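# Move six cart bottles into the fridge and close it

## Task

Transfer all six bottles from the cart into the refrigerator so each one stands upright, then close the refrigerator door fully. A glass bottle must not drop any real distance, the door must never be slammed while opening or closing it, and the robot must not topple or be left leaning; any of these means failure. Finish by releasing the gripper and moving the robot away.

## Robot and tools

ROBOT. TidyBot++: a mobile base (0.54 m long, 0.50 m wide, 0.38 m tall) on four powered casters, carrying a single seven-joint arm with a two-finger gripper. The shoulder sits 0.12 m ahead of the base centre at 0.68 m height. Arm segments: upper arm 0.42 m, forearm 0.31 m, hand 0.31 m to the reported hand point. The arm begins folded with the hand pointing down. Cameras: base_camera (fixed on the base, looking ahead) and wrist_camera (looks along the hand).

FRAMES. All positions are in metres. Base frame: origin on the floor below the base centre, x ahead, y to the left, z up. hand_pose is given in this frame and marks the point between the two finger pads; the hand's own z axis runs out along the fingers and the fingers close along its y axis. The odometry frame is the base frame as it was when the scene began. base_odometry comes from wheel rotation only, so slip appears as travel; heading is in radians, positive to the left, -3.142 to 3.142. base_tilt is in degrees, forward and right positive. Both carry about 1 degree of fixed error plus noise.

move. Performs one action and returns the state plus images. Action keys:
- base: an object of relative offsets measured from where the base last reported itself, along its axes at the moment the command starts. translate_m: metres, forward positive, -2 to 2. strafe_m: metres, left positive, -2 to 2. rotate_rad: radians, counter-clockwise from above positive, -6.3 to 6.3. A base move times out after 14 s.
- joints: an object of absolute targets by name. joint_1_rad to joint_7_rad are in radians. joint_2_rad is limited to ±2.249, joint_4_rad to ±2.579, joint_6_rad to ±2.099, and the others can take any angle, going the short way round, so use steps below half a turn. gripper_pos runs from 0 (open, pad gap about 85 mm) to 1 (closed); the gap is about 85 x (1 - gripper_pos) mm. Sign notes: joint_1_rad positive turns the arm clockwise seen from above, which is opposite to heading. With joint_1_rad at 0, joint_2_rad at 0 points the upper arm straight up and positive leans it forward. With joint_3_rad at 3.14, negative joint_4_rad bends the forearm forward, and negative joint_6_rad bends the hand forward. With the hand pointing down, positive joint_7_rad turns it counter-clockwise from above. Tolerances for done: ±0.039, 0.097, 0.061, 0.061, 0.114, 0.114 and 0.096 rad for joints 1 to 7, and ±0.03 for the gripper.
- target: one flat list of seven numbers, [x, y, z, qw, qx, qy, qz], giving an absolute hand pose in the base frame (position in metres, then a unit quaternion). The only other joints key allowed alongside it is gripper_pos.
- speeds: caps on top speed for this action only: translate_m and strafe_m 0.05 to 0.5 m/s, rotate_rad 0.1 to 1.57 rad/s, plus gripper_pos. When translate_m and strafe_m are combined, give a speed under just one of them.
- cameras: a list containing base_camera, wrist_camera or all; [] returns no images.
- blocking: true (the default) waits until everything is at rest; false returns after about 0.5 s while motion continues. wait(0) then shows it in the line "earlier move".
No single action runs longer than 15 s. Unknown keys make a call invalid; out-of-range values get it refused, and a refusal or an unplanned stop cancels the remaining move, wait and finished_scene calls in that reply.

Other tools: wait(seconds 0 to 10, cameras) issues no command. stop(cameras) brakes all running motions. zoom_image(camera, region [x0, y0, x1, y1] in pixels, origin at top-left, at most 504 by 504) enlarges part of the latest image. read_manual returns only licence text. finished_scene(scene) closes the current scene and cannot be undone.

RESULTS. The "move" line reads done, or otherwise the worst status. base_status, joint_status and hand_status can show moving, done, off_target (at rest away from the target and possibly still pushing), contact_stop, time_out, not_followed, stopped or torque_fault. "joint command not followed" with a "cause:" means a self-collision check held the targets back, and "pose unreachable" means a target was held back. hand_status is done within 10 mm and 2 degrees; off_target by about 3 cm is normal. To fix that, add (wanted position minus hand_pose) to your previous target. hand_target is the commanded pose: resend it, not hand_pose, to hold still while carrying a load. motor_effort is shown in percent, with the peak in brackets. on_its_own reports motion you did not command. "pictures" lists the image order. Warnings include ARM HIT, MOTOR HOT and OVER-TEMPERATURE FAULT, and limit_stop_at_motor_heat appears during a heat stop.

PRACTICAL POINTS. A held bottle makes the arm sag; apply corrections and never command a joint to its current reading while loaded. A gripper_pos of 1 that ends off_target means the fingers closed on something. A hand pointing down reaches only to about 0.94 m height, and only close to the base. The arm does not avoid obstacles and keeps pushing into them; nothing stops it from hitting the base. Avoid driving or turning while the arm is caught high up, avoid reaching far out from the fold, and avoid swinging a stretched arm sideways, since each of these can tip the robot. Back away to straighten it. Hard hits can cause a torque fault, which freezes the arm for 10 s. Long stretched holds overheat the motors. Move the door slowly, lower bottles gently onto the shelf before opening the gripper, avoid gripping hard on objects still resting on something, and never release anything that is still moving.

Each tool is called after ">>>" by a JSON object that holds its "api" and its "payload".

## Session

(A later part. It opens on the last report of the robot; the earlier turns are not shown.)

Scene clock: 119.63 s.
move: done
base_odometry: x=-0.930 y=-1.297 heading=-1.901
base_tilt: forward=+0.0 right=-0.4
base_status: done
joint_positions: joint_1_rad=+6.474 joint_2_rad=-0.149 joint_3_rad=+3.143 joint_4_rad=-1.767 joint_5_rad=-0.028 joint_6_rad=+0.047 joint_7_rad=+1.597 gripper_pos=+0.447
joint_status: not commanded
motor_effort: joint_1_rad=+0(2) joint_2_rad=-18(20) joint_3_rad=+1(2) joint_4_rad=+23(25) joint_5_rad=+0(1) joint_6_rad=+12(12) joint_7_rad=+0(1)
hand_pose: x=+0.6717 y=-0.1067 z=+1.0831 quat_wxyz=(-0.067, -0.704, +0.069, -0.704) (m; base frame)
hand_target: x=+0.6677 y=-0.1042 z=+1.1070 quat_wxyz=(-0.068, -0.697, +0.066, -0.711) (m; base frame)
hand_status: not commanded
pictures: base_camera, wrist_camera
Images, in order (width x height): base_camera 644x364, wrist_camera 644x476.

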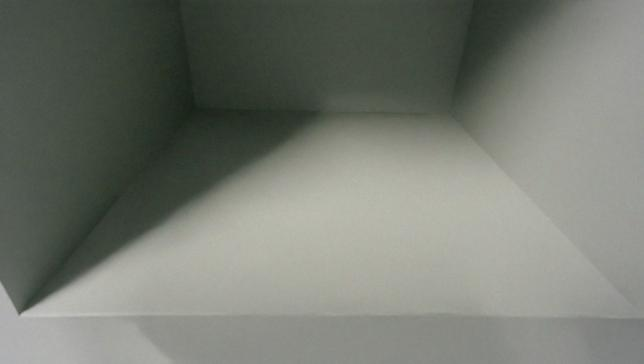

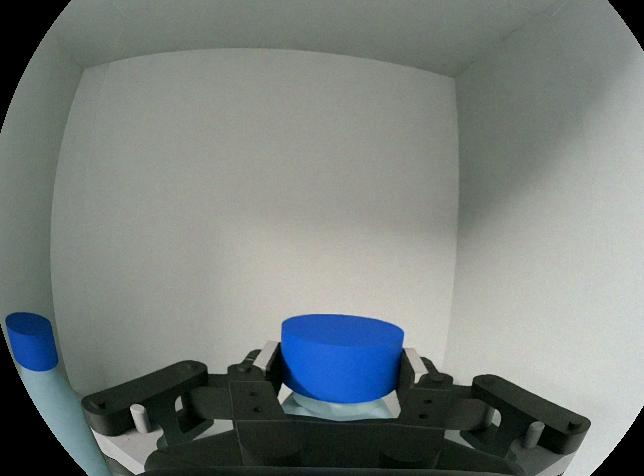

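>>> {"api": "move", "payload": {"joints": {"joint_2_rad":-0.15,"joint_4_rad":-1.84,"joint_6_rad":0.22}, "cameras": []}}

>>> {"api": "move", "payload": {"joints": {"joint_4_rad":-1.87,"joint_6_rad":0.24}, "cameras": []}}

Scene clock: 121.17 s.
move: done
base_odometry: x=-0.930 y=-1.297 heading=-1.901
base_tilt: forward=+0.0 right=-0.4
base_status: not commanded
joint_positions: joint_1_rad=+6.474 joint_2_rad=-0.149 joint_3_rad=+3.143 joint_4_rad=-1.850 joint_5_rad=-0.028 joint_6_rad=+0.144 joint_7_rad=+1.597 gripper_pos=+0.447
joint_status: all done
motor_effort: joint_1_rad=+0(1) joint_2_rad=-17(18) joint_3_rad=+1(2) joint_4_rad=+24(25) joint_5_rad=+0(1) joint_6_rad=+11(13) joint_7_rad=+0(1)
hand_pose: x=+0.6693 y=-0.1071 z=+1.0615 quat_wxyz=(-0.069, -0.699, +0.070, -0.709) (m; base frame)
hand_target: x=+0.6682 y=-0.1042 z=+1.0918 quat_wxyz=(-0.070, -0.668, +0.064, -0.738) (m; base frame)
hand_status: not commanded
pictures: none
No camera images: "cameras" was empty.

Scene clock: 121.83 s.
move: done
base_odometry: x=-0.930 y=-1.297 heading=-1.901
base_tilt: forward=+0.0 right=-0.4
base_status: not commanded
joint_positions: joint_1_rad=+6.474 joint_2_rad=-0.149 joint_3_rad=+3.143 joint_4_rad=-1.877 joint_5_rad=-0.028 joint_6_rad=+0.162 joint_7_rad=+1.597 gripper_pos=+0.447
joint_status: all done
motor_effort: joint_1_rad=+0(1) joint_2_rad=-17(19) joint_3_rad=+1(2) joint_4_rad=+23(25) joint_5_rad=+0(1) joint_6_rad=+12(13) joint_7_rad=+0(1)
hand_pose: x=+0.6681 y=-0.1070 z=+1.0499 quat_wxyz=(-0.069, -0.702, +0.070, -0.705) (m; base frame)
hand_target: x=+0.6672 y=-0.1041 z=+1.0793 quat_wxyz=(-0.070, -0.671, +0.064, -0.735) (m; base frame)
hand_status: not commanded
pictures: none
No camera images: "cameras" was empty.

>>> {"api": "move", "payload": {"joints": {"joint_4_rad":-1.90,"joint_6_rad":0.25}, "cameras": []}}

>>> {"api": "move", "payload": {"joints": {"joint_4_rad":-1.92,"joint_6_rad":0.25}, "cameras": ["wrist_camera"]}}

Scene clock: 122.63 s.
move: done
base_odometry: x=-0.930 y=-1.297 heading=-1.901
base_tilt: forward=+0.0 right=-0.4
base_status: not commanded
joint_positions: joint_1_rad=+6.474 joint_2_rad=-0.149 joint_3_rad=+3.143 joint_4_rad=-1.890 joint_5_rad=-0.028 joint_6_rad=+0.187 joint_7_rad=+1.597 gripper_pos=+0.447
joint_status: all done
motor_effort: joint_1_rad=+1(2) joint_2_rad=-15(17) joint_3_rad=+3(3) joint_4_rad=+21(23) joint_5_rad=+0(1) joint_6_rad=+9(12) joint_7_rad=+0(0)
hand_pose: x=+0.6673 y=-0.1070 z=+1.0497 quat_wxyz=(-0.069, -0.698, +0.070, -0.710) (m; base frame)
hand_target: x=+0.6662 y=-0.1039 z=+1.0638 quat_wxyz=(-0.069, -0.679, +0.065, -0.728) (m; base frame)
hand_status: not commanded
pictures: none
No camera images: "cameras" was empty.

Scene clock: 123.20 s.
move: done
base_odometry: x=-0.930 y=-1.297 heading=-1.901
base_tilt: forward=+0.0 right=-0.4
base_status: not commanded
joint_positions: joint_1_rad=+6.474 joint_2_rad=-0.150 joint_3_rad=+3.143 joint_4_rad=-1.898 joint_5_rad=-0.028 joint_6_rad=+0.200 joint_7_rad=+1.597 gripper_pos=+0.447
joint_status: all done
motor_effort: joint_1_rad=+2(2) joint_2_rad=-13(15) joint_3_rad=+1(3) joint_4_rad=+19(20) joint_5_rad=+0(1) joint_6_rad=+8(9) joint_7_rad=+0(0)
hand_pose: x=+0.6666 y=-0.1070 z=+1.0495 quat_wxyz=(-0.070, -0.695, +0.070, -0.712) (m; base frame)
hand_target: x=+0.6654 y=-0.1037 z=+1.0514 quat_wxyz=(-0.069, -0.686, +0.065, -0.722) (m; base frame)
hand_status: not commanded
pictures: wrist_camera
Images, in order (width x height): wrist_camera 644x476.

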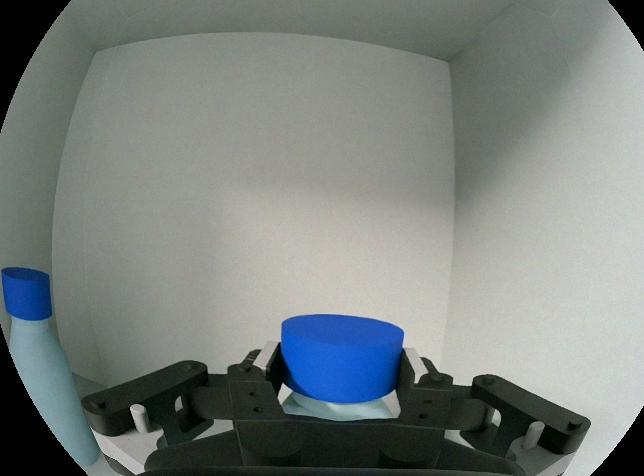

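>>> {"api": "move", "payload": {"joints": {"joint_6_rad": 0.22}, "cameras": ["wrist_camera"]}}

Scene clock: 124.70 s.
move: done
base_odometry: x=-0.930 y=-1.297 heading=-1.901
base_tilt: forward=+0.0 right=-0.4
base_status: not commanded
joint_positions: joint_1_rad=+6.474 joint_2_rad=-0.150 joint_3_rad=+3.143 joint_4_rad=-1.898 joint_5_rad=-0.028 joint_6_rad=+0.200 joint_7_rad=+1.597 gripper_pos=+0.447
joint_status: all done
motor_effort: joint_1_rad=+2(2) joint_2_rad=-13(14) joint_3_rad=+2(3) joint_4_rad=+18(19) joint_5_rad=+0(1) joint_6_rad=+8(8) joint_7_rad=+0(0)
hand_pose: x=+0.6666 y=-0.1070 z=+1.0495 quat_wxyz=(-0.070, -0.696, +0.070, -0.712) (m; base frame)
hand_target: x=+0.6657 y=-0.1038 z=+1.0421 quat_wxyz=(-0.068, -0.697, +0.066, -0.711) (m; base frame)
hand_status: not commanded
pictures: wrist_camera
Images, in order (width x height): wrist_camera 644x476.

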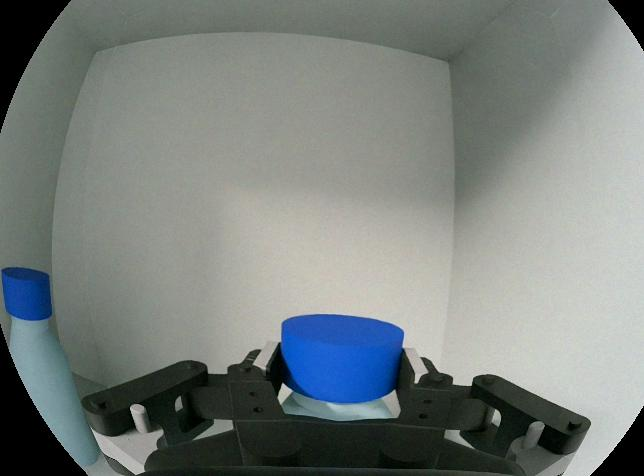

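>>> {"api": "move", "payload": {"joints": {"gripper_pos": 0}, "cameras": []}}

>>> {"api": "move", "payload": {"base": {"translate_m": -0.45, "strafe_m": 0.085}, "speeds": {"translate_m": 0.3}}}

Scene clock: 126.03 s.
move: done
base_odometry: x=-0.930 y=-1.297 heading=-1.901
base_tilt: forward=+0.0 right=-0.4
base_status: not commanded
joint_positions: joint_1_rad=+6.474 joint_2_rad=-0.150 joint_3_rad=+3.143 joint_4_rad=-1.906 joint_5_rad=-0.028 joint_6_rad=+0.200 joint_7_rad=+1.597 gripper_pos=+0.000
joint_status: all done
motor_effort: joint_1_rad=+0(2) joint_2_rad=-14(15) joint_3_rad=+1(3) joint_4_rad=+20(21) joint_5_rad=+0(1) joint_6_rad=+9(9) joint_7_rad=+0(0)
hand_pose: x=+0.6662 y=-0.1069 z=+1.0444 quat_wxyz=(-0.070, -0.698, +0.070, -0.709) (m; base frame)
hand_target: x=+0.6657 y=-0.1038 z=+1.0421 quat_wxyz=(-0.068, -0.697, +0.066, -0.711) (m; base frame)
hand_status: not commanded
pictures: none
No camera images: "cameras" was empty.

Scene clock: 128.47 s.
move: done
base_odometry: x=-0.704 y=-0.899 heading=-1.901
base_tilt: forward=+0.0 right=-0.4
base_status: done
joint_positions: joint_1_rad=+6.474 joint_2_rad=-0.156 joint_3_rad=+3.143 joint_4_rad=-1.907 joint_5_rad=-0.028 joint_6_rad=+0.200 joint_7_rad=+1.597 gripper_pos=+0.000
joint_status: not commanded
motor_effort: joint_1_rad=+0(1) joint_2_rad=-14(18) joint_3_rad=+1(3) joint_4_rad=+20(21) joint_5_rad=+0(1) joint_6_rad=+9(9) joint_7_rad=+0(1)
hand_pose: x=+0.6639 y=-0.1063 z=+1.0473 quat_wxyz=(-0.070, -0.697, +0.070, -0.711) (m; base frame)
hand_target: x=+0.6657 y=-0.1038 z=+1.0421 quat_wxyz=(-0.068, -0.697, +0.066, -0.711) (m; base frame)
hand_status: not commanded
pictures: base_camera, wrist_camera
Images, in order (width x height): base_camera 644x364, wrist_camera 644x476.

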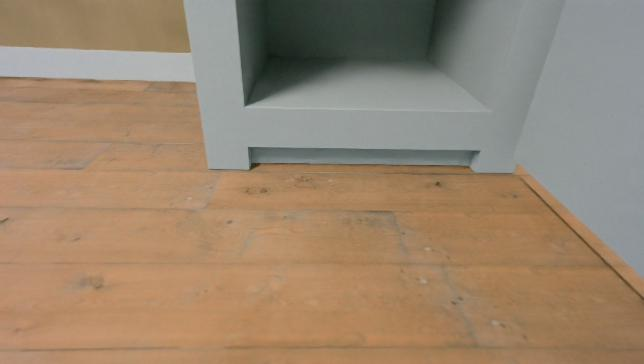

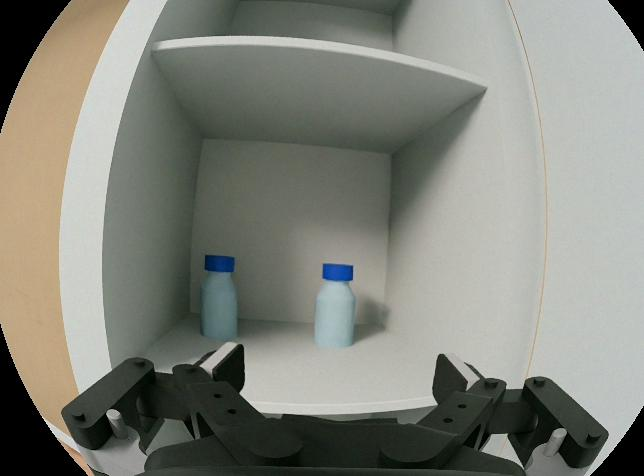

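>>> {"api": "move", "payload": {"base": {"translate_m": -0.334, "strafe_m": -0.411, "rotate_rad": 3.52}, "joints": {"joint_1_rad": 0.007, "joint_2_rad": -0.3, "joint_3_rad": 3.1416, "joint_4_rad": -2.25, "joint_5_rad": 0, "joint_6_rad": 0.3, "joint_7_rad": 1.571}, "cameras": ["wrist_camera"]}}

>>> {"api": "move", "payload": {"joints": {"joint_1_rad": -0.193, "joint_2_rad": 0.012, "joint_4_rad": -2.155, "joint_6_rad": 0.66}, "cameras": ["wrist_camera"]}}

Scene clock: 133.33 s.
move: done
base_odometry: x=-0.984 y=-0.449 heading=+1.618
base_tilt: forward=+0.0 right=-0.4
base_status: done
joint_positions: joint_1_rad=+6.295 joint_2_rad=-0.296 joint_3_rad=+3.143 joint_4_rad=-2.235 joint_5_rad=-0.028 joint_6_rad=+0.242 joint_7_rad=+1.597 gripper_pos=+0.000
joint_status: all done
motor_effort: joint_1_rad=+0(2) joint_2_rad=-9(16) joint_3_rad=+1(3) joint_4_rad=+19(20) joint_5_rad=+0(2) joint_6_rad=+8(10) joint_7_rad=+0(1)
hand_pose: x=+0.5985 y=-0.0072 z=+0.9320 quat_wxyz=(-0.006, -0.750, +0.008, -0.661) (m; base frame)
hand_target: x=+0.5970 y=-0.0020 z=+0.9428 quat_wxyz=(-0.002, -0.735, +0.003, -0.679) (m; base frame)
hand_status: not commanded
pictures: wrist_camera
Images, in order (width x height): wrist_camera 644x476.

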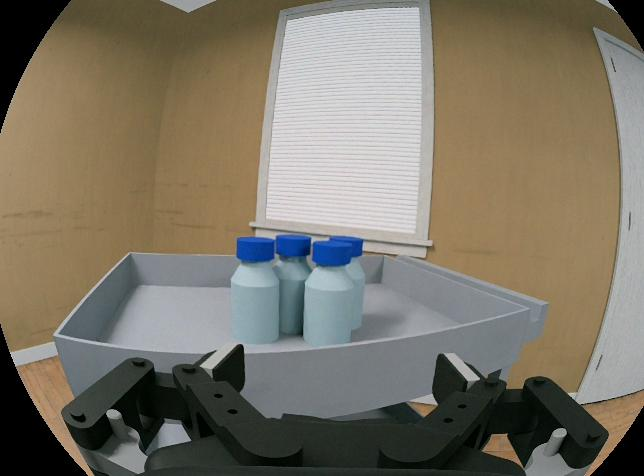

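Scene clock: 135.03 s.
move: done
base_odometry: x=-0.984 y=-0.449 heading=+1.618
base_tilt: forward=+0.0 right=-0.4
base_status: not commanded
joint_positions: joint_1_rad=+6.102 joint_2_rad=-0.008 joint_3_rad=+3.143 joint_4_rad=-2.187 joint_5_rad=-0.028 joint_6_rad=+0.599 joint_7_rad=+1.597 gripper_pos=+0.000
joint_status: all done
motor_effort: joint_1_rad=+0(2) joint_2_rad=-16(17) joint_3_rad=+1(2) joint_4_rad=+17(20) joint_5_rad=+1(1) joint_6_rad=+8(9) joint_7_rad=+0(0)
hand_pose: x=+0.6764 y=+0.0979 z=+0.9203 quat_wxyz=(+0.057, -0.708, -0.059, -0.702) (m; base frame)
hand_target: x=+0.6839 y=+0.1118 z=+0.9459 quat_wxyz=(+0.070, -0.681, -0.066, -0.726) (m; base frame)
hand_status: not commanded
pictures: wrist_camera
Images, in order (width x height): wrist_camera 644x476.

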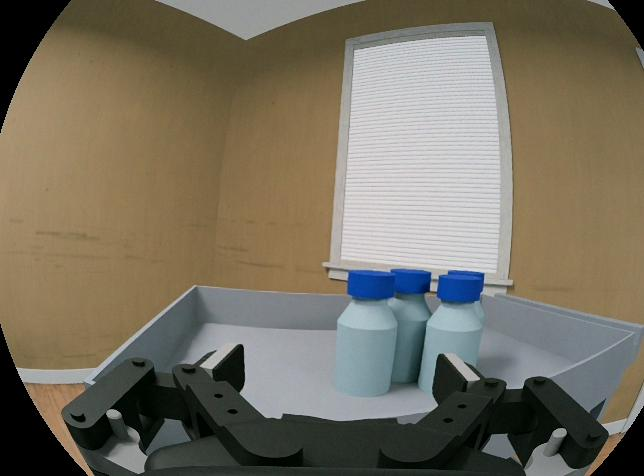

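>>> {"api": "zoom_image", "payload": {"camera": "wrist_camera", "region": [320, 240, 520, 410]}}

Scaled by 2.520.

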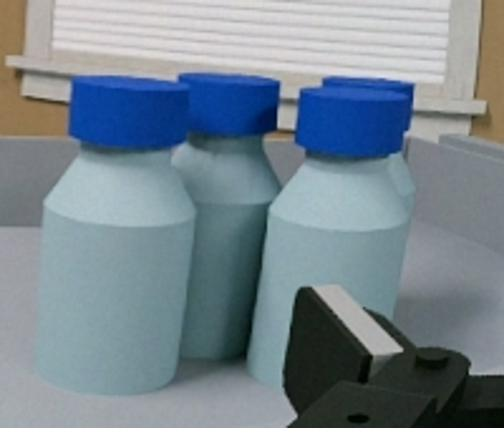

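>>> {"api": "move", "payload": {"base": {"translate_m": 0.14, "strafe_m": -0.102}, "speeds": {"translate_m": 0.3}, "cameras": ["wrist_camera"]}}

>>> {"api": "zoom_image", "payload": {"camera": "wrist_camera", "region": [220, 240, 470, 440]}}

Scene clock: 137.57 s.
move: done
base_odometry: x=-0.889 y=-0.305 heading=+1.619
base_tilt: forward=+0.0 right=-0.4
base_status: done
joint_positions: joint_1_rad=+6.096 joint_2_rad=-0.002 joint_3_rad=+3.143 joint_4_rad=-2.182 joint_5_rad=-0.028 joint_6_rad=+0.603 joint_7_rad=+1.597 gripper_pos=+0.000
joint_status: not commanded
motor_effort: joint_1_rad=+0(3) joint_2_rad=-16(18) joint_3_rad=+1(2) joint_4_rad=+18(19) joint_5_rad=+0(1) joint_6_rad=+8(9) joint_7_rad=+0(1)
hand_pose: x=+0.6781 y=+0.1013 z=+0.9206 quat_wxyz=(+0.059, -0.707, -0.061, -0.702) (m; base frame)
hand_target: x=+0.6839 y=+0.1118 z=+0.9459 quat_wxyz=(+0.070, -0.681, -0.066, -0.726) (m; base frame)
hand_status: not commanded
pictures: wrist_camera
Images, in order (width x height): wrist_camera 644x476.

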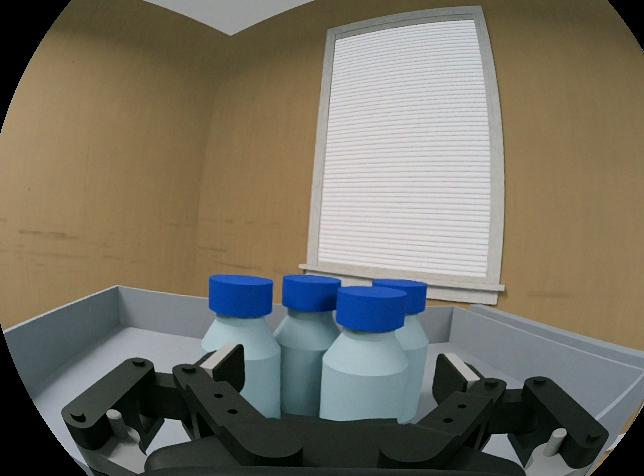

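Scaled by 2.016.

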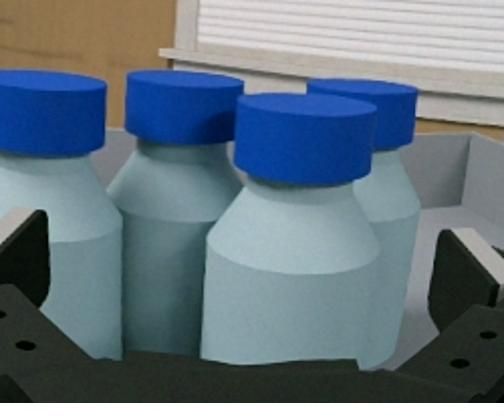

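>>> {"api": "move", "payload": {"base": {"translate_m": 0.073, "strafe_m": -0.0085}, "joints": {"gripper_pos": 0.2}, "speeds": {"translate_m": 0.15}, "cameras": ["wrist_camera"]}}

>>> {"api": "zoom_image", "payload": {"camera": "wrist_camera", "region": [220, 240, 470, 440]}}

Scene clock: 139.20 s.
move: done
base_odometry: x=-0.884 y=-0.231 heading=+1.618
base_tilt: forward=+0.0 right=-0.4
base_status: done
joint_positions: joint_1_rad=+6.096 joint_2_rad=-0.002 joint_3_rad=+3.143 joint_4_rad=-2.182 joint_5_rad=-0.028 joint_6_rad=+0.604 joint_7_rad=+1.597 gripper_pos=+0.200
joint_status: all done
motor_effort: joint_1_rad=+0(2) joint_2_rad=-17(19) joint_3_rad=+2(3) joint_4_rad=+18(18) joint_5_rad=+0(1) joint_6_rad=+9(9) joint_7_rad=+0(1)
hand_pose: x=+0.6782 y=+0.1015 z=+0.9212 quat_wxyz=(+0.059, -0.706, -0.061, -0.703) (m; base frame)
hand_target: x=+0.6839 y=+0.1118 z=+0.9459 quat_wxyz=(+0.070, -0.681, -0.066, -0.726) (m; base frame)
hand_status: not commanded
pictures: wrist_camera
Images, in order (width x height): wrist_camera 644x476.

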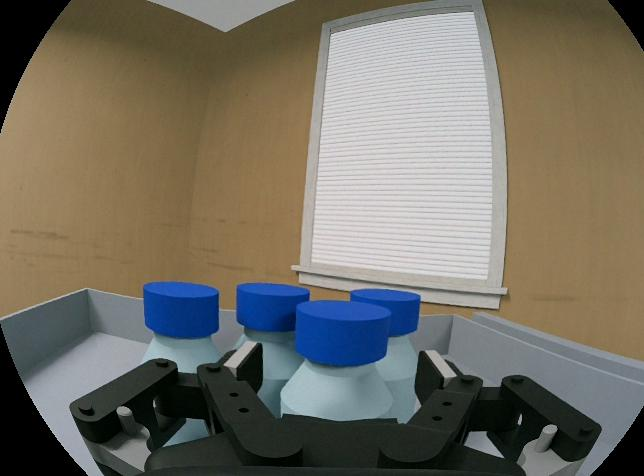

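Scaled by 2.016.

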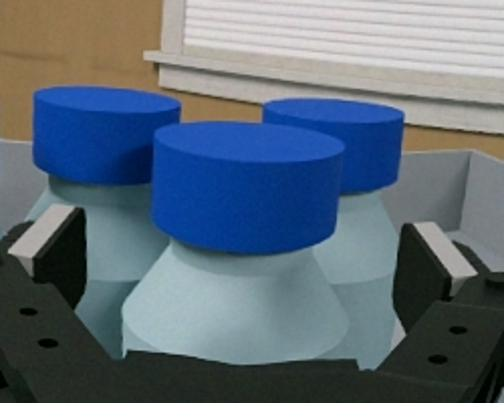

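>>> {"api": "move", "payload": {"base": {"translate_m": 0.046, "strafe_m": 0.0075}, "speeds": {"translate_m": 0.1}, "cameras": ["wrist_camera"]}}

>>> {"api": "zoom_image", "payload": {"camera": "wrist_camera", "region": [220, 240, 470, 440]}}

Scene clock: 140.50 s.
move: done
base_odometry: x=-0.893 y=-0.185 heading=+1.618
base_tilt: forward=+0.0 right=-0.4
base_status: done
joint_positions: joint_1_rad=+6.096 joint_2_rad=-0.001 joint_3_rad=+3.143 joint_4_rad=-2.181 joint_5_rad=-0.028 joint_6_rad=+0.604 joint_7_rad=+1.597 gripper_pos=+0.200
joint_status: not commanded
motor_effort: joint_1_rad=+0(1) joint_2_rad=-16(19) joint_3_rad=+1(2) joint_4_rad=+17(18) joint_5_rad=+0(1) joint_6_rad=+9(9) joint_7_rad=+0(0)
hand_pose: x=+0.6786 y=+0.1016 z=+0.9211 quat_wxyz=(+0.059, -0.706, -0.061, -0.703) (m; base frame)
hand_target: x=+0.6839 y=+0.1118 z=+0.9459 quat_wxyz=(+0.070, -0.681, -0.066, -0.726) (m; base frame)
hand_status: not commanded
pictures: wrist_camera
Images, in order (width x height): wrist_camera 644x476.

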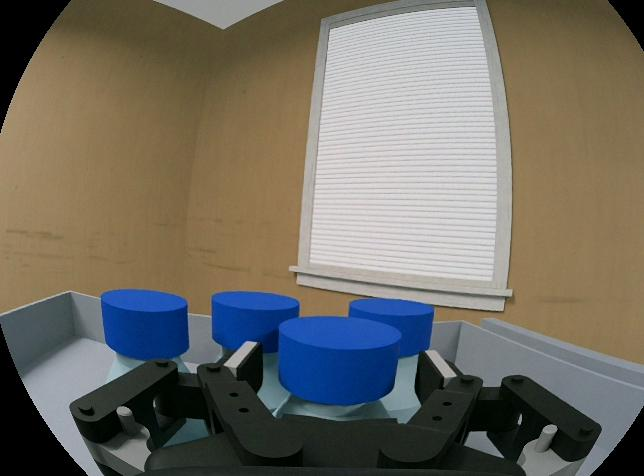

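Scaled by 2.016.

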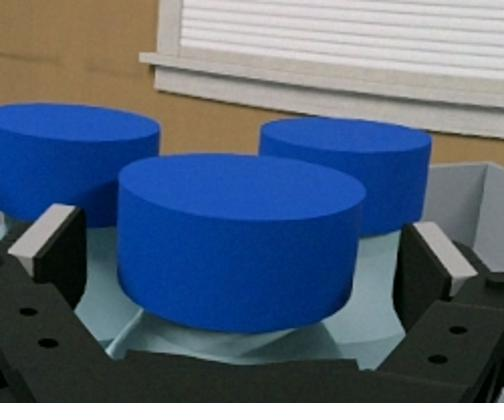

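>>> {"api": "move", "payload": {"joints": {"gripper_pos": 1}, "cameras": ["wrist_camera"]}}

Scene clock: 141.80 s.
move: off_target
base_odometry: x=-0.893 y=-0.185 heading=+1.618
base_tilt: forward=+0.0 right=-0.4
base_status: not commanded
joint_positions: joint_1_rad=+6.095 joint_2_rad=-0.001 joint_3_rad=+3.143 joint_4_rad=-2.181 joint_5_rad=-0.028 joint_6_rad=+0.605 joint_7_rad=+1.597 gripper_pos=+0.450
joint_status: gripper_pos off_target (ended at +0.450, target +1.000)
motor_effort: joint_1_rad=+0(1) joint_2_rad=-16(17) joint_3_rad=+1(2) joint_4_rad=+19(20) joint_5_rad=+0(1) joint_6_rad=+9(10) joint_7_rad=-1(1)
hand_pose: x=+0.6785 y=+0.1019 z=+0.9212 quat_wxyz=(+0.059, -0.706, -0.062, -0.703) (m; base frame)
hand_target: x=+0.6839 y=+0.1118 z=+0.9459 quat_wxyz=(+0.070, -0.681, -0.066, -0.726) (m; base frame)
hand_status: not commanded
pictures: wrist_camera
Images, in order (width x height): wrist_camera 644x476.

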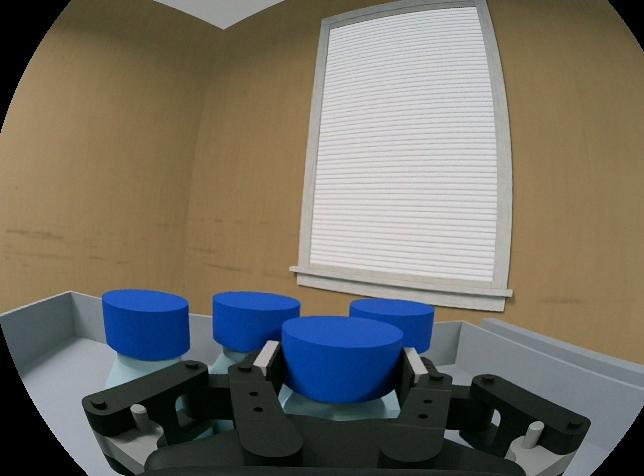

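>>> {"api": "move", "payload": {"joints": {"joint_2_rad": -0.08, "joint_4_rad": -2.035, "joint_6_rad": 0.41}, "cameras": []}}

>>> {"api": "move", "payload": {"joints": {"joint_2_rad": -0.144, "joint_4_rad": -1.85, "joint_6_rad": 0.165}, "cameras": ["wrist_camera"]}}

Scene clock: 143.10 s.
move: done
base_odometry: x=-0.893 y=-0.185 heading=+1.618
base_tilt: forward=+0.0 right=-0.4
base_status: not commanded
joint_positions: joint_1_rad=+6.095 joint_2_rad=-0.044 joint_3_rad=+3.143 joint_4_rad=-2.096 joint_5_rad=-0.028 joint_6_rad=+0.436 joint_7_rad=+1.597 gripper_pos=+0.450
joint_status: all done
motor_effort: joint_1_rad=+0(1) joint_2_rad=-20(21) joint_3_rad=+1(2) joint_4_rad=+23(24) joint_5_rad=+0(1) joint_6_rad=+13(14) joint_7_rad=+0(1)
hand_pose: x=+0.6806 y=+0.1039 z=+0.9430 quat_wxyz=(+0.060, -0.720, -0.064, -0.689) (m; base frame)
hand_target: x=+0.6772 y=+0.1105 z=+0.9914 quat_wxyz=(+0.069, -0.695, -0.067, -0.713) (m; base frame)
hand_status: not commanded
pictures: none
No camera images: "cameras" was empty.

Scene clock: 144.60 s.
move: done
base_odometry: x=-0.893 y=-0.185 heading=+1.618
base_tilt: forward=+0.0 right=-0.4
base_status: not commanded
joint_positions: joint_1_rad=+6.095 joint_2_rad=-0.116 joint_3_rad=+3.143 joint_4_rad=-1.907 joint_5_rad=-0.028 joint_6_rad=+0.203 joint_7_rad=+1.597 gripper_pos=+0.450
joint_status: all done
motor_effort: joint_1_rad=+0(1) joint_2_rad=-19(22) joint_3_rad=+1(2) joint_4_rad=+25(26) joint_5_rad=+0(1) joint_6_rad=+13(15) joint_7_rad=+0(1)
hand_pose: x=+0.6785 y=+0.1054 z=+1.0254 quat_wxyz=(+0.064, -0.711, -0.064, -0.698) (m; base frame)
hand_target: x=+0.6706 y=+0.1092 z=+1.0651 quat_wxyz=(+0.069, -0.693, -0.067, -0.714) (m; base frame)
hand_status: not commanded
pictures: wrist_camera
Images, in order (width x height): wrist_camera 644x476.

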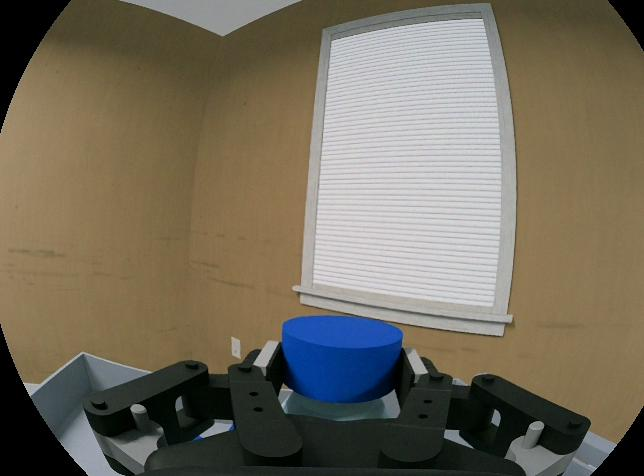

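>>> {"api": "move", "payload": {"base": {"translate_m": -0.33}, "joints": {"joint_2_rad": -0.16, "joint_4_rad": -1.72, "joint_6_rad": 0.01}, "speeds": {"translate_m": 0.4}, "cameras": []}}

>>> {"api": "move", "payload": {"base": {"translate_m": -0.23, "strafe_m": -0.17, "rotate_rad": -3.52}, "joints": {"joint_1_rad": 0.007}, "speeds": {"translate_m": 0.25, "rotate_rad": 1.2}}}

Scene clock: 150.47 s.
move: done
base_odometry: x=-0.878 y=-0.515 heading=+1.618
base_tilt: forward=+0.0 right=-0.4
base_status: done
joint_positions: joint_1_rad=+6.094 joint_2_rad=-0.139 joint_3_rad=+3.143 joint_4_rad=-1.778 joint_5_rad=-0.028 joint_6_rad=+0.044 joint_7_rad=+1.597 gripper_pos=+0.450
joint_status: all done
motor_effort: joint_1_rad=+0(1) joint_2_rad=-19(22) joint_3_rad=+1(3) joint_4_rad=+25(26) joint_5_rad=+0(1) joint_6_rad=+13(15) joint_7_rad=+0(1)
hand_pose: x=+0.6755 y=+0.1065 z=+1.0695 quat_wxyz=(+0.066, -0.713, -0.066, -0.695) (m; base frame)
hand_target: x=+0.6669 y=+0.1085 z=+1.1070 quat_wxyz=(+0.069, -0.696, -0.067, -0.711) (m; base frame)
hand_status: not commanded
pictures: none
No camera images: "cameras" was empty.

Scene clock: 154.50 s.
move: done
base_odometry: x=-0.697 y=-0.737 heading=-1.901
base_tilt: forward=+0.0 right=-0.4
base_status: done
joint_positions: joint_1_rad=+6.294 joint_2_rad=-0.137 joint_3_rad=+3.140 joint_4_rad=-1.778 joint_5_rad=-0.028 joint_6_rad=+0.043 joint_7_rad=+1.597 gripper_pos=+0.450
joint_status: all done
motor_effort: joint_1_rad=+0(5) joint_2_rad=-19(22) joint_3_rad=+1(6) joint_4_rad=+26(26) joint_5_rad=+0(1) joint_6_rad=+13(13) joint_7_rad=+0(1)
hand_pose: x=+0.6863 y=-0.0041 z=+1.0682 quat_wxyz=(-0.003, -0.717, +0.004, -0.698) (m; base frame)
hand_target: x=+0.6775 y=-0.0026 z=+1.1070 quat_wxyz=(-0.003, -0.700, +0.002, -0.714) (m; base frame)
hand_status: not commanded
pictures: base_camera, wrist_camera
Images, in order (width x height): base_camera 644x364, wrist_camera 644x476.

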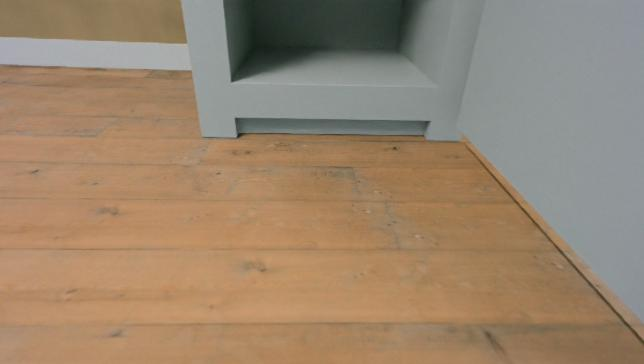

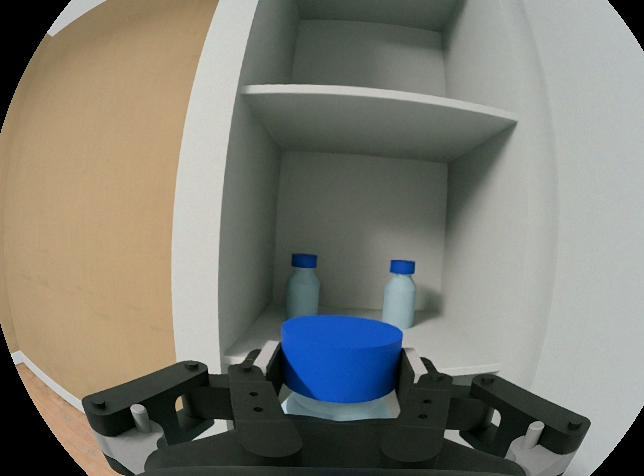

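>>> {"api": "move", "payload": {"base": {"translate_m": 0.25, "strafe_m": -0.024}, "speeds": {"translate_m": 0.25}}}

>>> {"api": "zoom_image", "payload": {"camera": "wrist_camera", "region": [220, 200, 470, 400]}}

Scene clock: 156.93 s.
move: done
base_odometry: x=-0.801 y=-0.966 heading=-1.902
base_tilt: forward=+0.0 right=-0.4
base_status: done
joint_positions: joint_1_rad=+6.294 joint_2_rad=-0.140 joint_3_rad=+3.140 joint_4_rad=-1.778 joint_5_rad=-0.028 joint_6_rad=+0.042 joint_7_rad=+1.597 gripper_pos=+0.450
joint_status: not commanded
motor_effort: joint_1_rad=+0(1) joint_2_rad=-19(22) joint_3_rad=+1(2) joint_4_rad=+25(26) joint_5_rad=+0(1) joint_6_rad=+13(13) joint_7_rad=-1(1)
hand_pose: x=+0.6851 y=-0.0041 z=+1.0696 quat_wxyz=(-0.003, -0.716, +0.004, -0.698) (m; base frame)
hand_target: x=+0.6775 y=-0.0026 z=+1.1070 quat_wxyz=(-0.003, -0.700, +0.002, -0.714) (m; base frame)
hand_status: not commanded
pictures: base_camera, wrist_camera
Images, in order (width x height): base_camera 644x364, wrist_camera 644x476.

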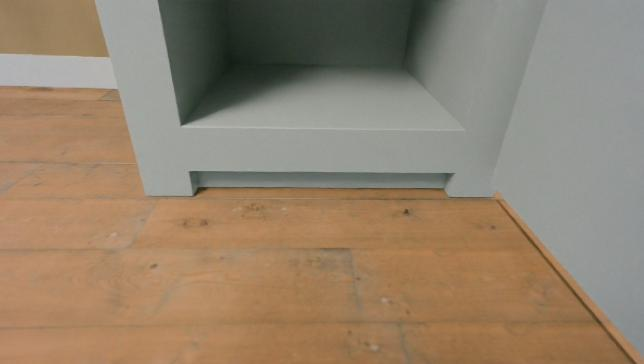

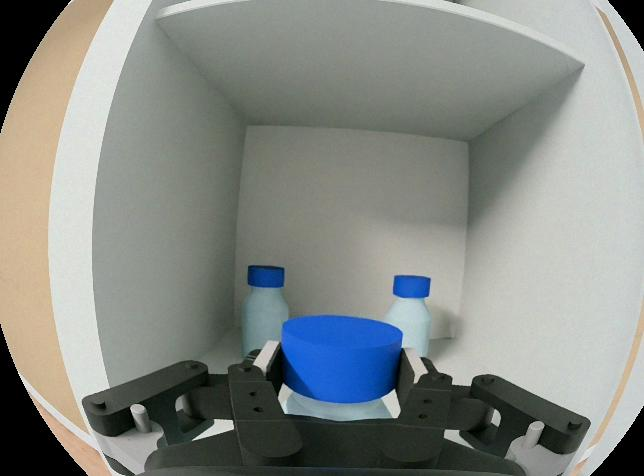

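Scaled by 2.016.

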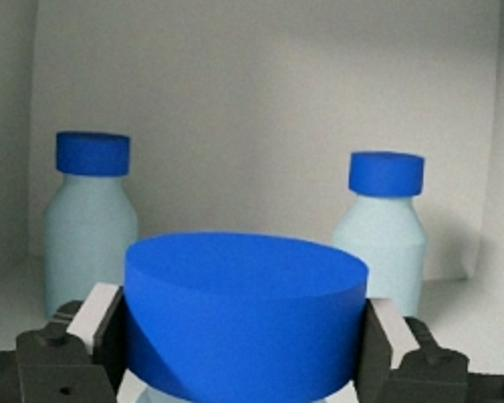

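>>> {"api": "move", "payload": {"base": {"translate_m": 0.35, "strafe_m": 0.002}, "speeds": {"translate_m": 0.2}}}

Scene clock: 161.30 s.
move: done
base_odometry: x=-0.913 y=-1.297 heading=-1.903
base_tilt: forward=+0.0 right=-0.4
base_status: done
joint_positions: joint_1_rad=+6.294 joint_2_rad=-0.142 joint_3_rad=+3.140 joint_4_rad=-1.778 joint_5_rad=-0.028 joint_6_rad=+0.042 joint_7_rad=+1.597 gripper_pos=+0.450
joint_status: not commanded
motor_effort: joint_1_rad=+0(1) joint_2_rad=-19(22) joint_3_rad=+1(2) joint_4_rad=+25(26) joint_5_rad=+0(1) joint_6_rad=+13(13) joint_7_rad=+0(1)
hand_pose: x=+0.6844 y=-0.0041 z=+1.0704 quat_wxyz=(-0.003, -0.715, +0.004, -0.699) (m; base frame)
hand_target: x=+0.6775 y=-0.0026 z=+1.1070 quat_wxyz=(-0.003, -0.700, +0.002, -0.714) (m; base frame)
hand_status: not commanded
pictures: base_camera, wrist_camera
Images, in order (width x height): base_camera 644x364, wrist_camera 644x476.

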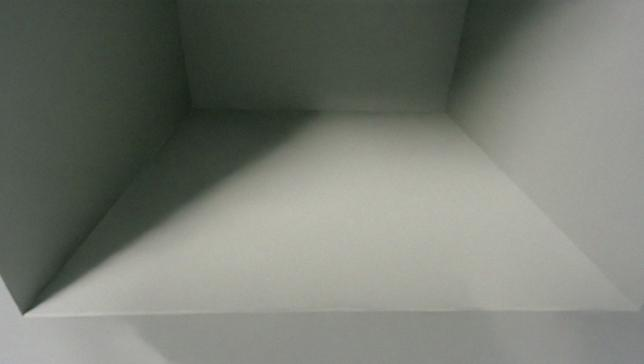

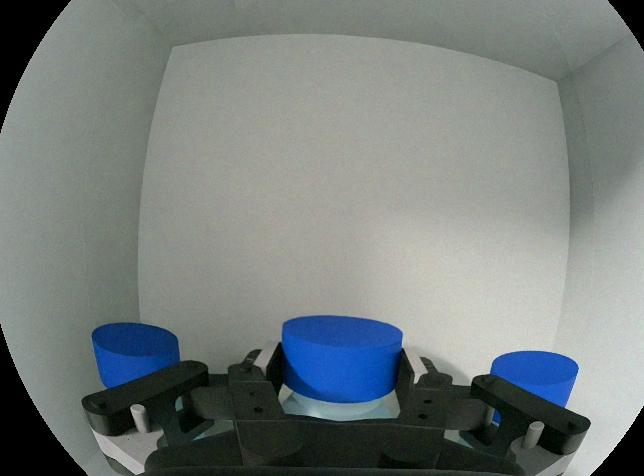

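>>> {"api": "move", "payload": {"joints": {"joint_2_rad": -0.15, "joint_4_rad": -1.84, "joint_6_rad": 0.2}, "cameras": []}}

>>> {"api": "move", "payload": {"joints": {"joint_4_rad": -1.88, "joint_6_rad": 0.24}, "cameras": []}}

>>> {"api": "move", "payload": {"joints": {"joint_4_rad": -1.9, "joint_6_rad": 0.25}, "cameras": ["wrist_camera"]}}

Scene clock: 164.43 s.
move: done
base_odometry: x=-0.913 y=-1.297 heading=-1.903
base_tilt: forward=+0.0 right=-0.4
base_status: not commanded
joint_positions: joint_1_rad=+6.294 joint_2_rad=-0.142 joint_3_rad=+3.140 joint_4_rad=-1.850 joint_5_rad=-0.028 joint_6_rad=+0.125 joint_7_rad=+1.597 gripper_pos=+0.450
joint_status: all done
motor_effort: joint_1_rad=+0(1) joint_2_rad=-18(19) joint_3_rad=+2(2) joint_4_rad=+25(26) joint_5_rad=+0(1) joint_6_rad=+12(13) joint_7_rad=+0(1)
hand_pose: x=+0.6822 y=-0.0048 z=+1.0514 quat_wxyz=(-0.004, -0.711, +0.005, -0.703) (m; base frame)
hand_target: x=+0.6785 y=-0.0026 z=+1.0856 quat_wxyz=(-0.003, -0.678, +0.002, -0.735) (m; base frame)
hand_status: not commanded
pictures: none
No camera images: "cameras" was empty.

Scene clock: 165.13 s.
move: done
base_odometry: x=-0.913 y=-1.297 heading=-1.903
base_tilt: forward=+0.0 right=-0.4
base_status: not commanded
joint_positions: joint_1_rad=+6.293 joint_2_rad=-0.142 joint_3_rad=+3.140 joint_4_rad=-1.876 joint_5_rad=-0.028 joint_6_rad=+0.174 joint_7_rad=+1.597 gripper_pos=+0.450
joint_status: all done
motor_effort: joint_1_rad=+1(2) joint_2_rad=-15(18) joint_3_rad=+2(3) joint_4_rad=+22(24) joint_5_rad=+1(1) joint_6_rad=+11(13) joint_7_rad=+0(0)
hand_pose: x=+0.6809 y=-0.0049 z=+1.0507 quat_wxyz=(-0.004, -0.703, +0.005, -0.711) (m; base frame)
hand_target: x=+0.6768 y=-0.0026 z=+1.0731 quat_wxyz=(-0.003, -0.678, +0.002, -0.735) (m; base frame)
hand_status: not commanded
pictures: none
No camera images: "cameras" was empty.

Scene clock: 165.70 s.
move: done
base_odometry: x=-0.913 y=-1.297 heading=-1.903
base_tilt: forward=+0.0 right=-0.4
base_status: not commanded
joint_positions: joint_1_rad=+6.293 joint_2_rad=-0.143 joint_3_rad=+3.140 joint_4_rad=-1.886 joint_5_rad=-0.028 joint_6_rad=+0.192 joint_7_rad=+1.597 gripper_pos=+0.450
joint_status: all done
motor_effort: joint_1_rad=+2(2) joint_2_rad=-14(15) joint_3_rad=+2(4) joint_4_rad=+20(22) joint_5_rad=+0(1) joint_6_rad=+9(11) joint_7_rad=+0(0)
hand_pose: x=+0.6800 y=-0.0049 z=+1.0505 quat_wxyz=(-0.004, -0.700, +0.005, -0.714) (m; base frame)
hand_target: x=+0.6760 y=-0.0026 z=+1.0638 quat_wxyz=(-0.003, -0.682, +0.002, -0.732) (m; base frame)
hand_status: not commanded
pictures: wrist_camera
Images, in order (width x height): wrist_camera 644x476.

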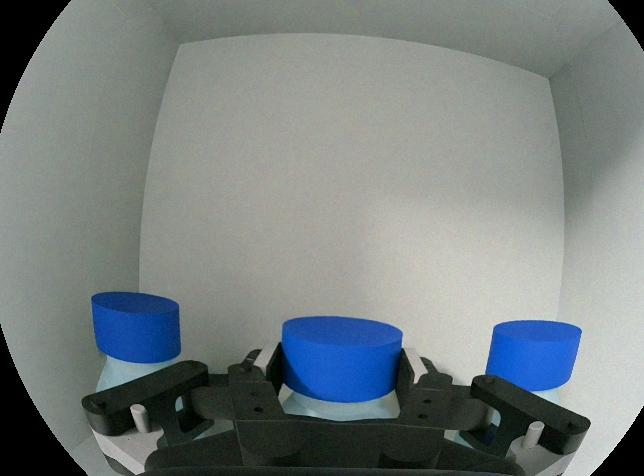

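>>> {"api": "move", "payload": {"joints": {"gripper_pos": 0.15}, "cameras": []}}

>>> {"api": "move", "payload": {"base": {"translate_m": -0.45, "strafe_m": 0.0}, "speeds": {"translate_m": 0.35}, "cameras": ["wrist_camera"]}}

Scene clock: 167.20 s.
move: done
base_odometry: x=-0.913 y=-1.297 heading=-1.903
base_tilt: forward=+0.0 right=-0.4
base_status: not commanded
joint_positions: joint_1_rad=+6.293 joint_2_rad=-0.143 joint_3_rad=+3.140 joint_4_rad=-1.886 joint_5_rad=-0.028 joint_6_rad=+0.195 joint_7_rad=+1.597 gripper_pos=+0.150
joint_status: all done
motor_effort: joint_1_rad=+0(2) joint_2_rad=-14(15) joint_3_rad=+1(3) joint_4_rad=+20(21) joint_5_rad=+0(1) joint_6_rad=+9(9) joint_7_rad=+0(0)
hand_pose: x=+0.6799 y=-0.0049 z=+1.0514 quat_wxyz=(-0.004, -0.699, +0.005, -0.715) (m; base frame)
hand_target: x=+0.6760 y=-0.0026 z=+1.0638 quat_wxyz=(-0.003, -0.682, +0.002, -0.732) (m; base frame)
hand_status: not commanded
pictures: none
No camera images: "cameras" was empty.

Scene clock: 169.57 s.
move: done
base_odometry: x=-0.766 y=-0.872 heading=-1.903
base_tilt: forward=+0.0 right=-0.4
base_status: done
joint_positions: joint_1_rad=+6.292 joint_2_rad=-0.154 joint_3_rad=+3.140 joint_4_rad=-1.887 joint_5_rad=-0.028 joint_6_rad=+0.196 joint_7_rad=+1.597 gripper_pos=+0.150
joint_status: not commanded
motor_effort: joint_1_rad=+0(2) joint_2_rad=-14(18) joint_3_rad=+1(2) joint_4_rad=+20(21) joint_5_rad=+1(1) joint_6_rad=+9(9) joint_7_rad=+0(1)
hand_pose: x=+0.6756 y=-0.0045 z=+1.0576 quat_wxyz=(-0.004, -0.695, +0.005, -0.719) (m; base frame)
hand_target: x=+0.6760 y=-0.0026 z=+1.0638 quat_wxyz=(-0.003, -0.682, +0.002, -0.732) (m; base frame)
hand_status: not commanded
pictures: wrist_camera
Images, in order (width x height): wrist_camera 644x476.

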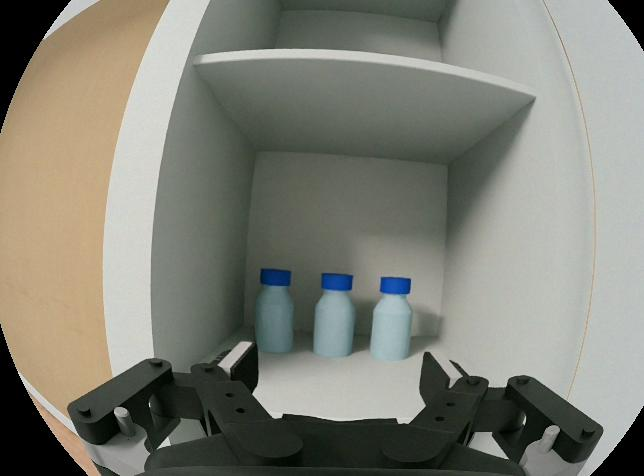

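>>> {"api": "move", "payload": {"base": {"translate_m": -0.12}, "joints": {"joint_1_rad": 0.007, "joint_2_rad": -0.3, "joint_4_rad": -2.25, "joint_6_rad": 0.3}, "cameras": []}}

>>> {"api": "move", "payload": {"base": {"translate_m": -0.224, "strafe_m": -0.45, "rotate_rad": 3.522}, "joints": {"joint_2_rad": 0.012, "joint_4_rad": -2.155, "joint_6_rad": 0.66, "gripper_pos": 0.2}, "cameras": ["wrist_camera"]}}

>>> {"api": "zoom_image", "payload": {"camera": "wrist_camera", "region": [220, 240, 470, 440]}}

Scene clock: 172.00 s.
move: done
base_odometry: x=-0.727 y=-0.758 heading=-1.903
base_tilt: forward=+0.0 right=-0.4
base_status: done
joint_positions: joint_1_rad=+6.292 joint_2_rad=-0.293 joint_3_rad=+3.140 joint_4_rad=-2.235 joint_5_rad=-0.028 joint_6_rad=+0.240 joint_7_rad=+1.597 gripper_pos=+0.150
joint_status: all done
motor_effort: joint_1_rad=+1(1) joint_2_rad=-9(17) joint_3_rad=+1(2) joint_4_rad=+20(21) joint_5_rad=+0(1) joint_6_rad=+9(9) joint_7_rad=+0(1)
hand_pose: x=+0.5991 y=-0.0043 z=+0.9299 quat_wxyz=(-0.005, -0.752, +0.005, -0.659) (m; base frame)
hand_target: x=+0.5970 y=-0.0020 z=+0.9428 quat_wxyz=(-0.002, -0.735, +0.003, -0.679) (m; base frame)
hand_status: not commanded
pictures: none
No camera images: "cameras" was empty.

Scene clock: 176.03 s.
move: done
base_odometry: x=-1.079 y=-0.400 heading=+1.618
base_tilt: forward=+0.0 right=-0.4
base_status: done
joint_positions: joint_1_rad=+6.290 joint_2_rad=-0.004 joint_3_rad=+3.141 joint_4_rad=-2.180 joint_5_rad=-0.028 joint_6_rad=+0.601 joint_7_rad=+1.597 gripper_pos=+0.200
joint_status: all done
motor_effort: joint_1_rad=+1(2) joint_2_rad=-16(19) joint_3_rad=+1(3) joint_4_rad=+17(19) joint_5_rad=+0(1) joint_6_rad=+9(9) joint_7_rad=+0(1)
hand_pose: x=+0.6873 y=-0.0066 z=+0.9224 quat_wxyz=(-0.009, -0.709, +0.006, -0.705) (m; base frame)
hand_target: x=+0.6948 y=-0.0027 z=+0.9458 quat_wxyz=(-0.003, -0.684, +0.002, -0.729) (m; base frame)
hand_status: not commanded
pictures: wrist_camera
Images, in order (width x height): wrist_camera 644x476.

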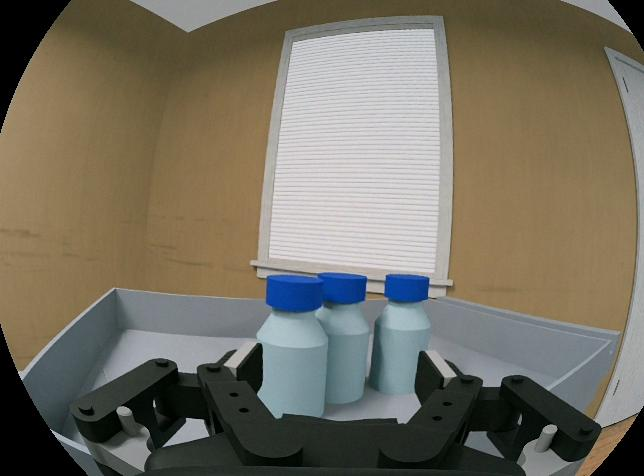

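Scaled by 2.016.

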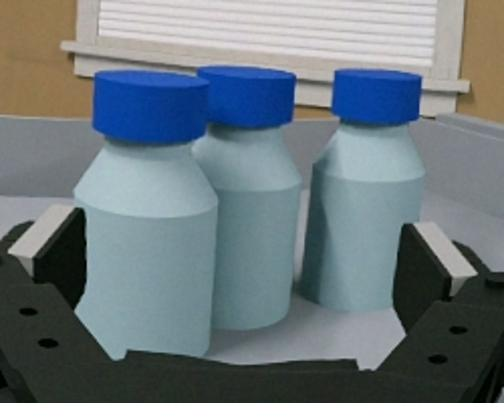

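>>> {"api": "move", "payload": {"base": {"translate_m": 0.12, "strafe_m": 0.036}, "speeds": {"translate_m": 0.2}, "cameras": ["wrist_camera"]}}

>>> {"api": "zoom_image", "payload": {"camera": "wrist_camera", "region": [220, 240, 470, 440]}}

Scene clock: 177.67 s.
move: done
base_odometry: x=-1.121 y=-0.282 heading=+1.620
base_tilt: forward=+0.0 right=-0.4
base_status: done
joint_positions: joint_1_rad=+6.290 joint_2_rad=-0.003 joint_3_rad=+3.141 joint_4_rad=-2.179 joint_5_rad=-0.027 joint_6_rad=+0.603 joint_7_rad=+1.597 gripper_pos=+0.200
joint_status: not commanded
motor_effort: joint_1_rad=+1(1) joint_2_rad=-16(19) joint_3_rad=+1(2) joint_4_rad=+18(19) joint_5_rad=+0(1) joint_6_rad=+9(9) joint_7_rad=+0(1)
hand_pose: x=+0.6875 y=-0.0066 z=+0.9228 quat_wxyz=(-0.009, -0.708, +0.006, -0.706) (m; base frame)
hand_target: x=+0.6948 y=-0.0027 z=+0.9458 quat_wxyz=(-0.003, -0.684, +0.002, -0.729) (m; base frame)
hand_status: not commanded
pictures: wrist_camera
Images, in order (width x height): wrist_camera 644x476.

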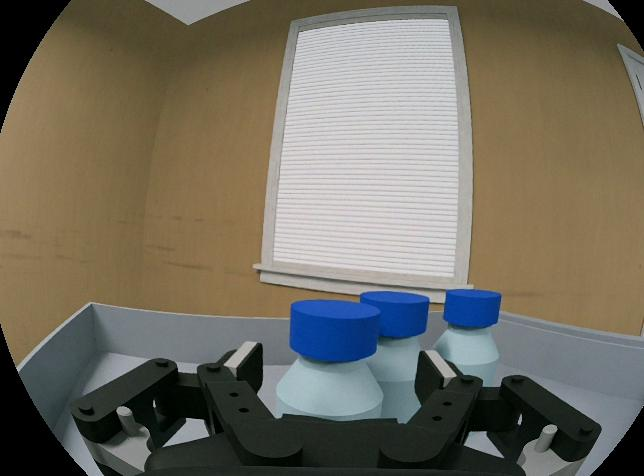

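Scaled by 2.016.

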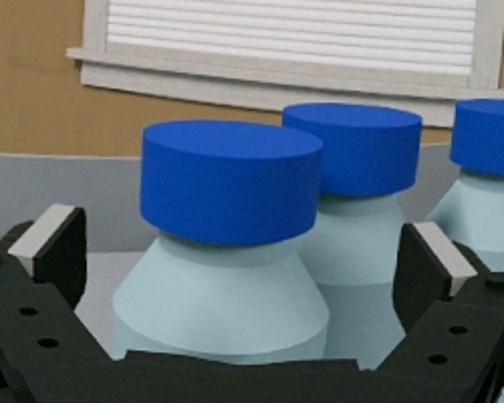

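>>> {"api": "move", "payload": {"base": {"translate_m": 0.058, "strafe_m": 0.0025}, "speeds": {"translate_m": 0.1}, "cameras": ["wrist_camera"]}}

>>> {"api": "zoom_image", "payload": {"camera": "wrist_camera", "region": [220, 240, 470, 440]}}

Scene clock: 179.03 s.
move: done
base_odometry: x=-1.127 y=-0.224 heading=+1.620
base_tilt: forward=+0.0 right=-0.4
base_status: done
joint_positions: joint_1_rad=+6.290 joint_2_rad=-0.001 joint_3_rad=+3.141 joint_4_rad=-2.179 joint_5_rad=-0.027 joint_6_rad=+0.604 joint_7_rad=+1.597 gripper_pos=+0.200
joint_status: not commanded
motor_effort: joint_1_rad=+0(1) joint_2_rad=-16(18) joint_3_rad=+0(2) joint_4_rad=+17(18) joint_5_rad=+0(1) joint_6_rad=+8(9) joint_7_rad=+0(1)
hand_pose: x=+0.6880 y=-0.0066 z=+0.9220 quat_wxyz=(-0.009, -0.708, +0.006, -0.706) (m; base frame)
hand_target: x=+0.6948 y=-0.0027 z=+0.9458 quat_wxyz=(-0.003, -0.684, +0.002, -0.729) (m; base frame)
hand_status: not commanded
pictures: wrist_camera
Images, in order (width x height): wrist_camera 644x476.

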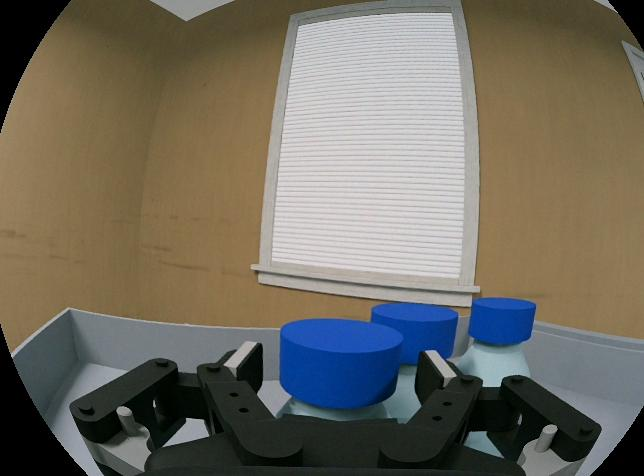

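Scaled by 2.016.

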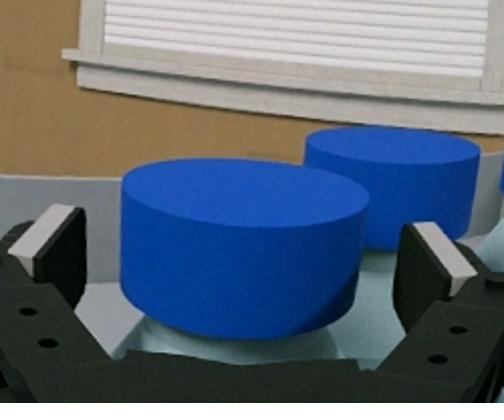

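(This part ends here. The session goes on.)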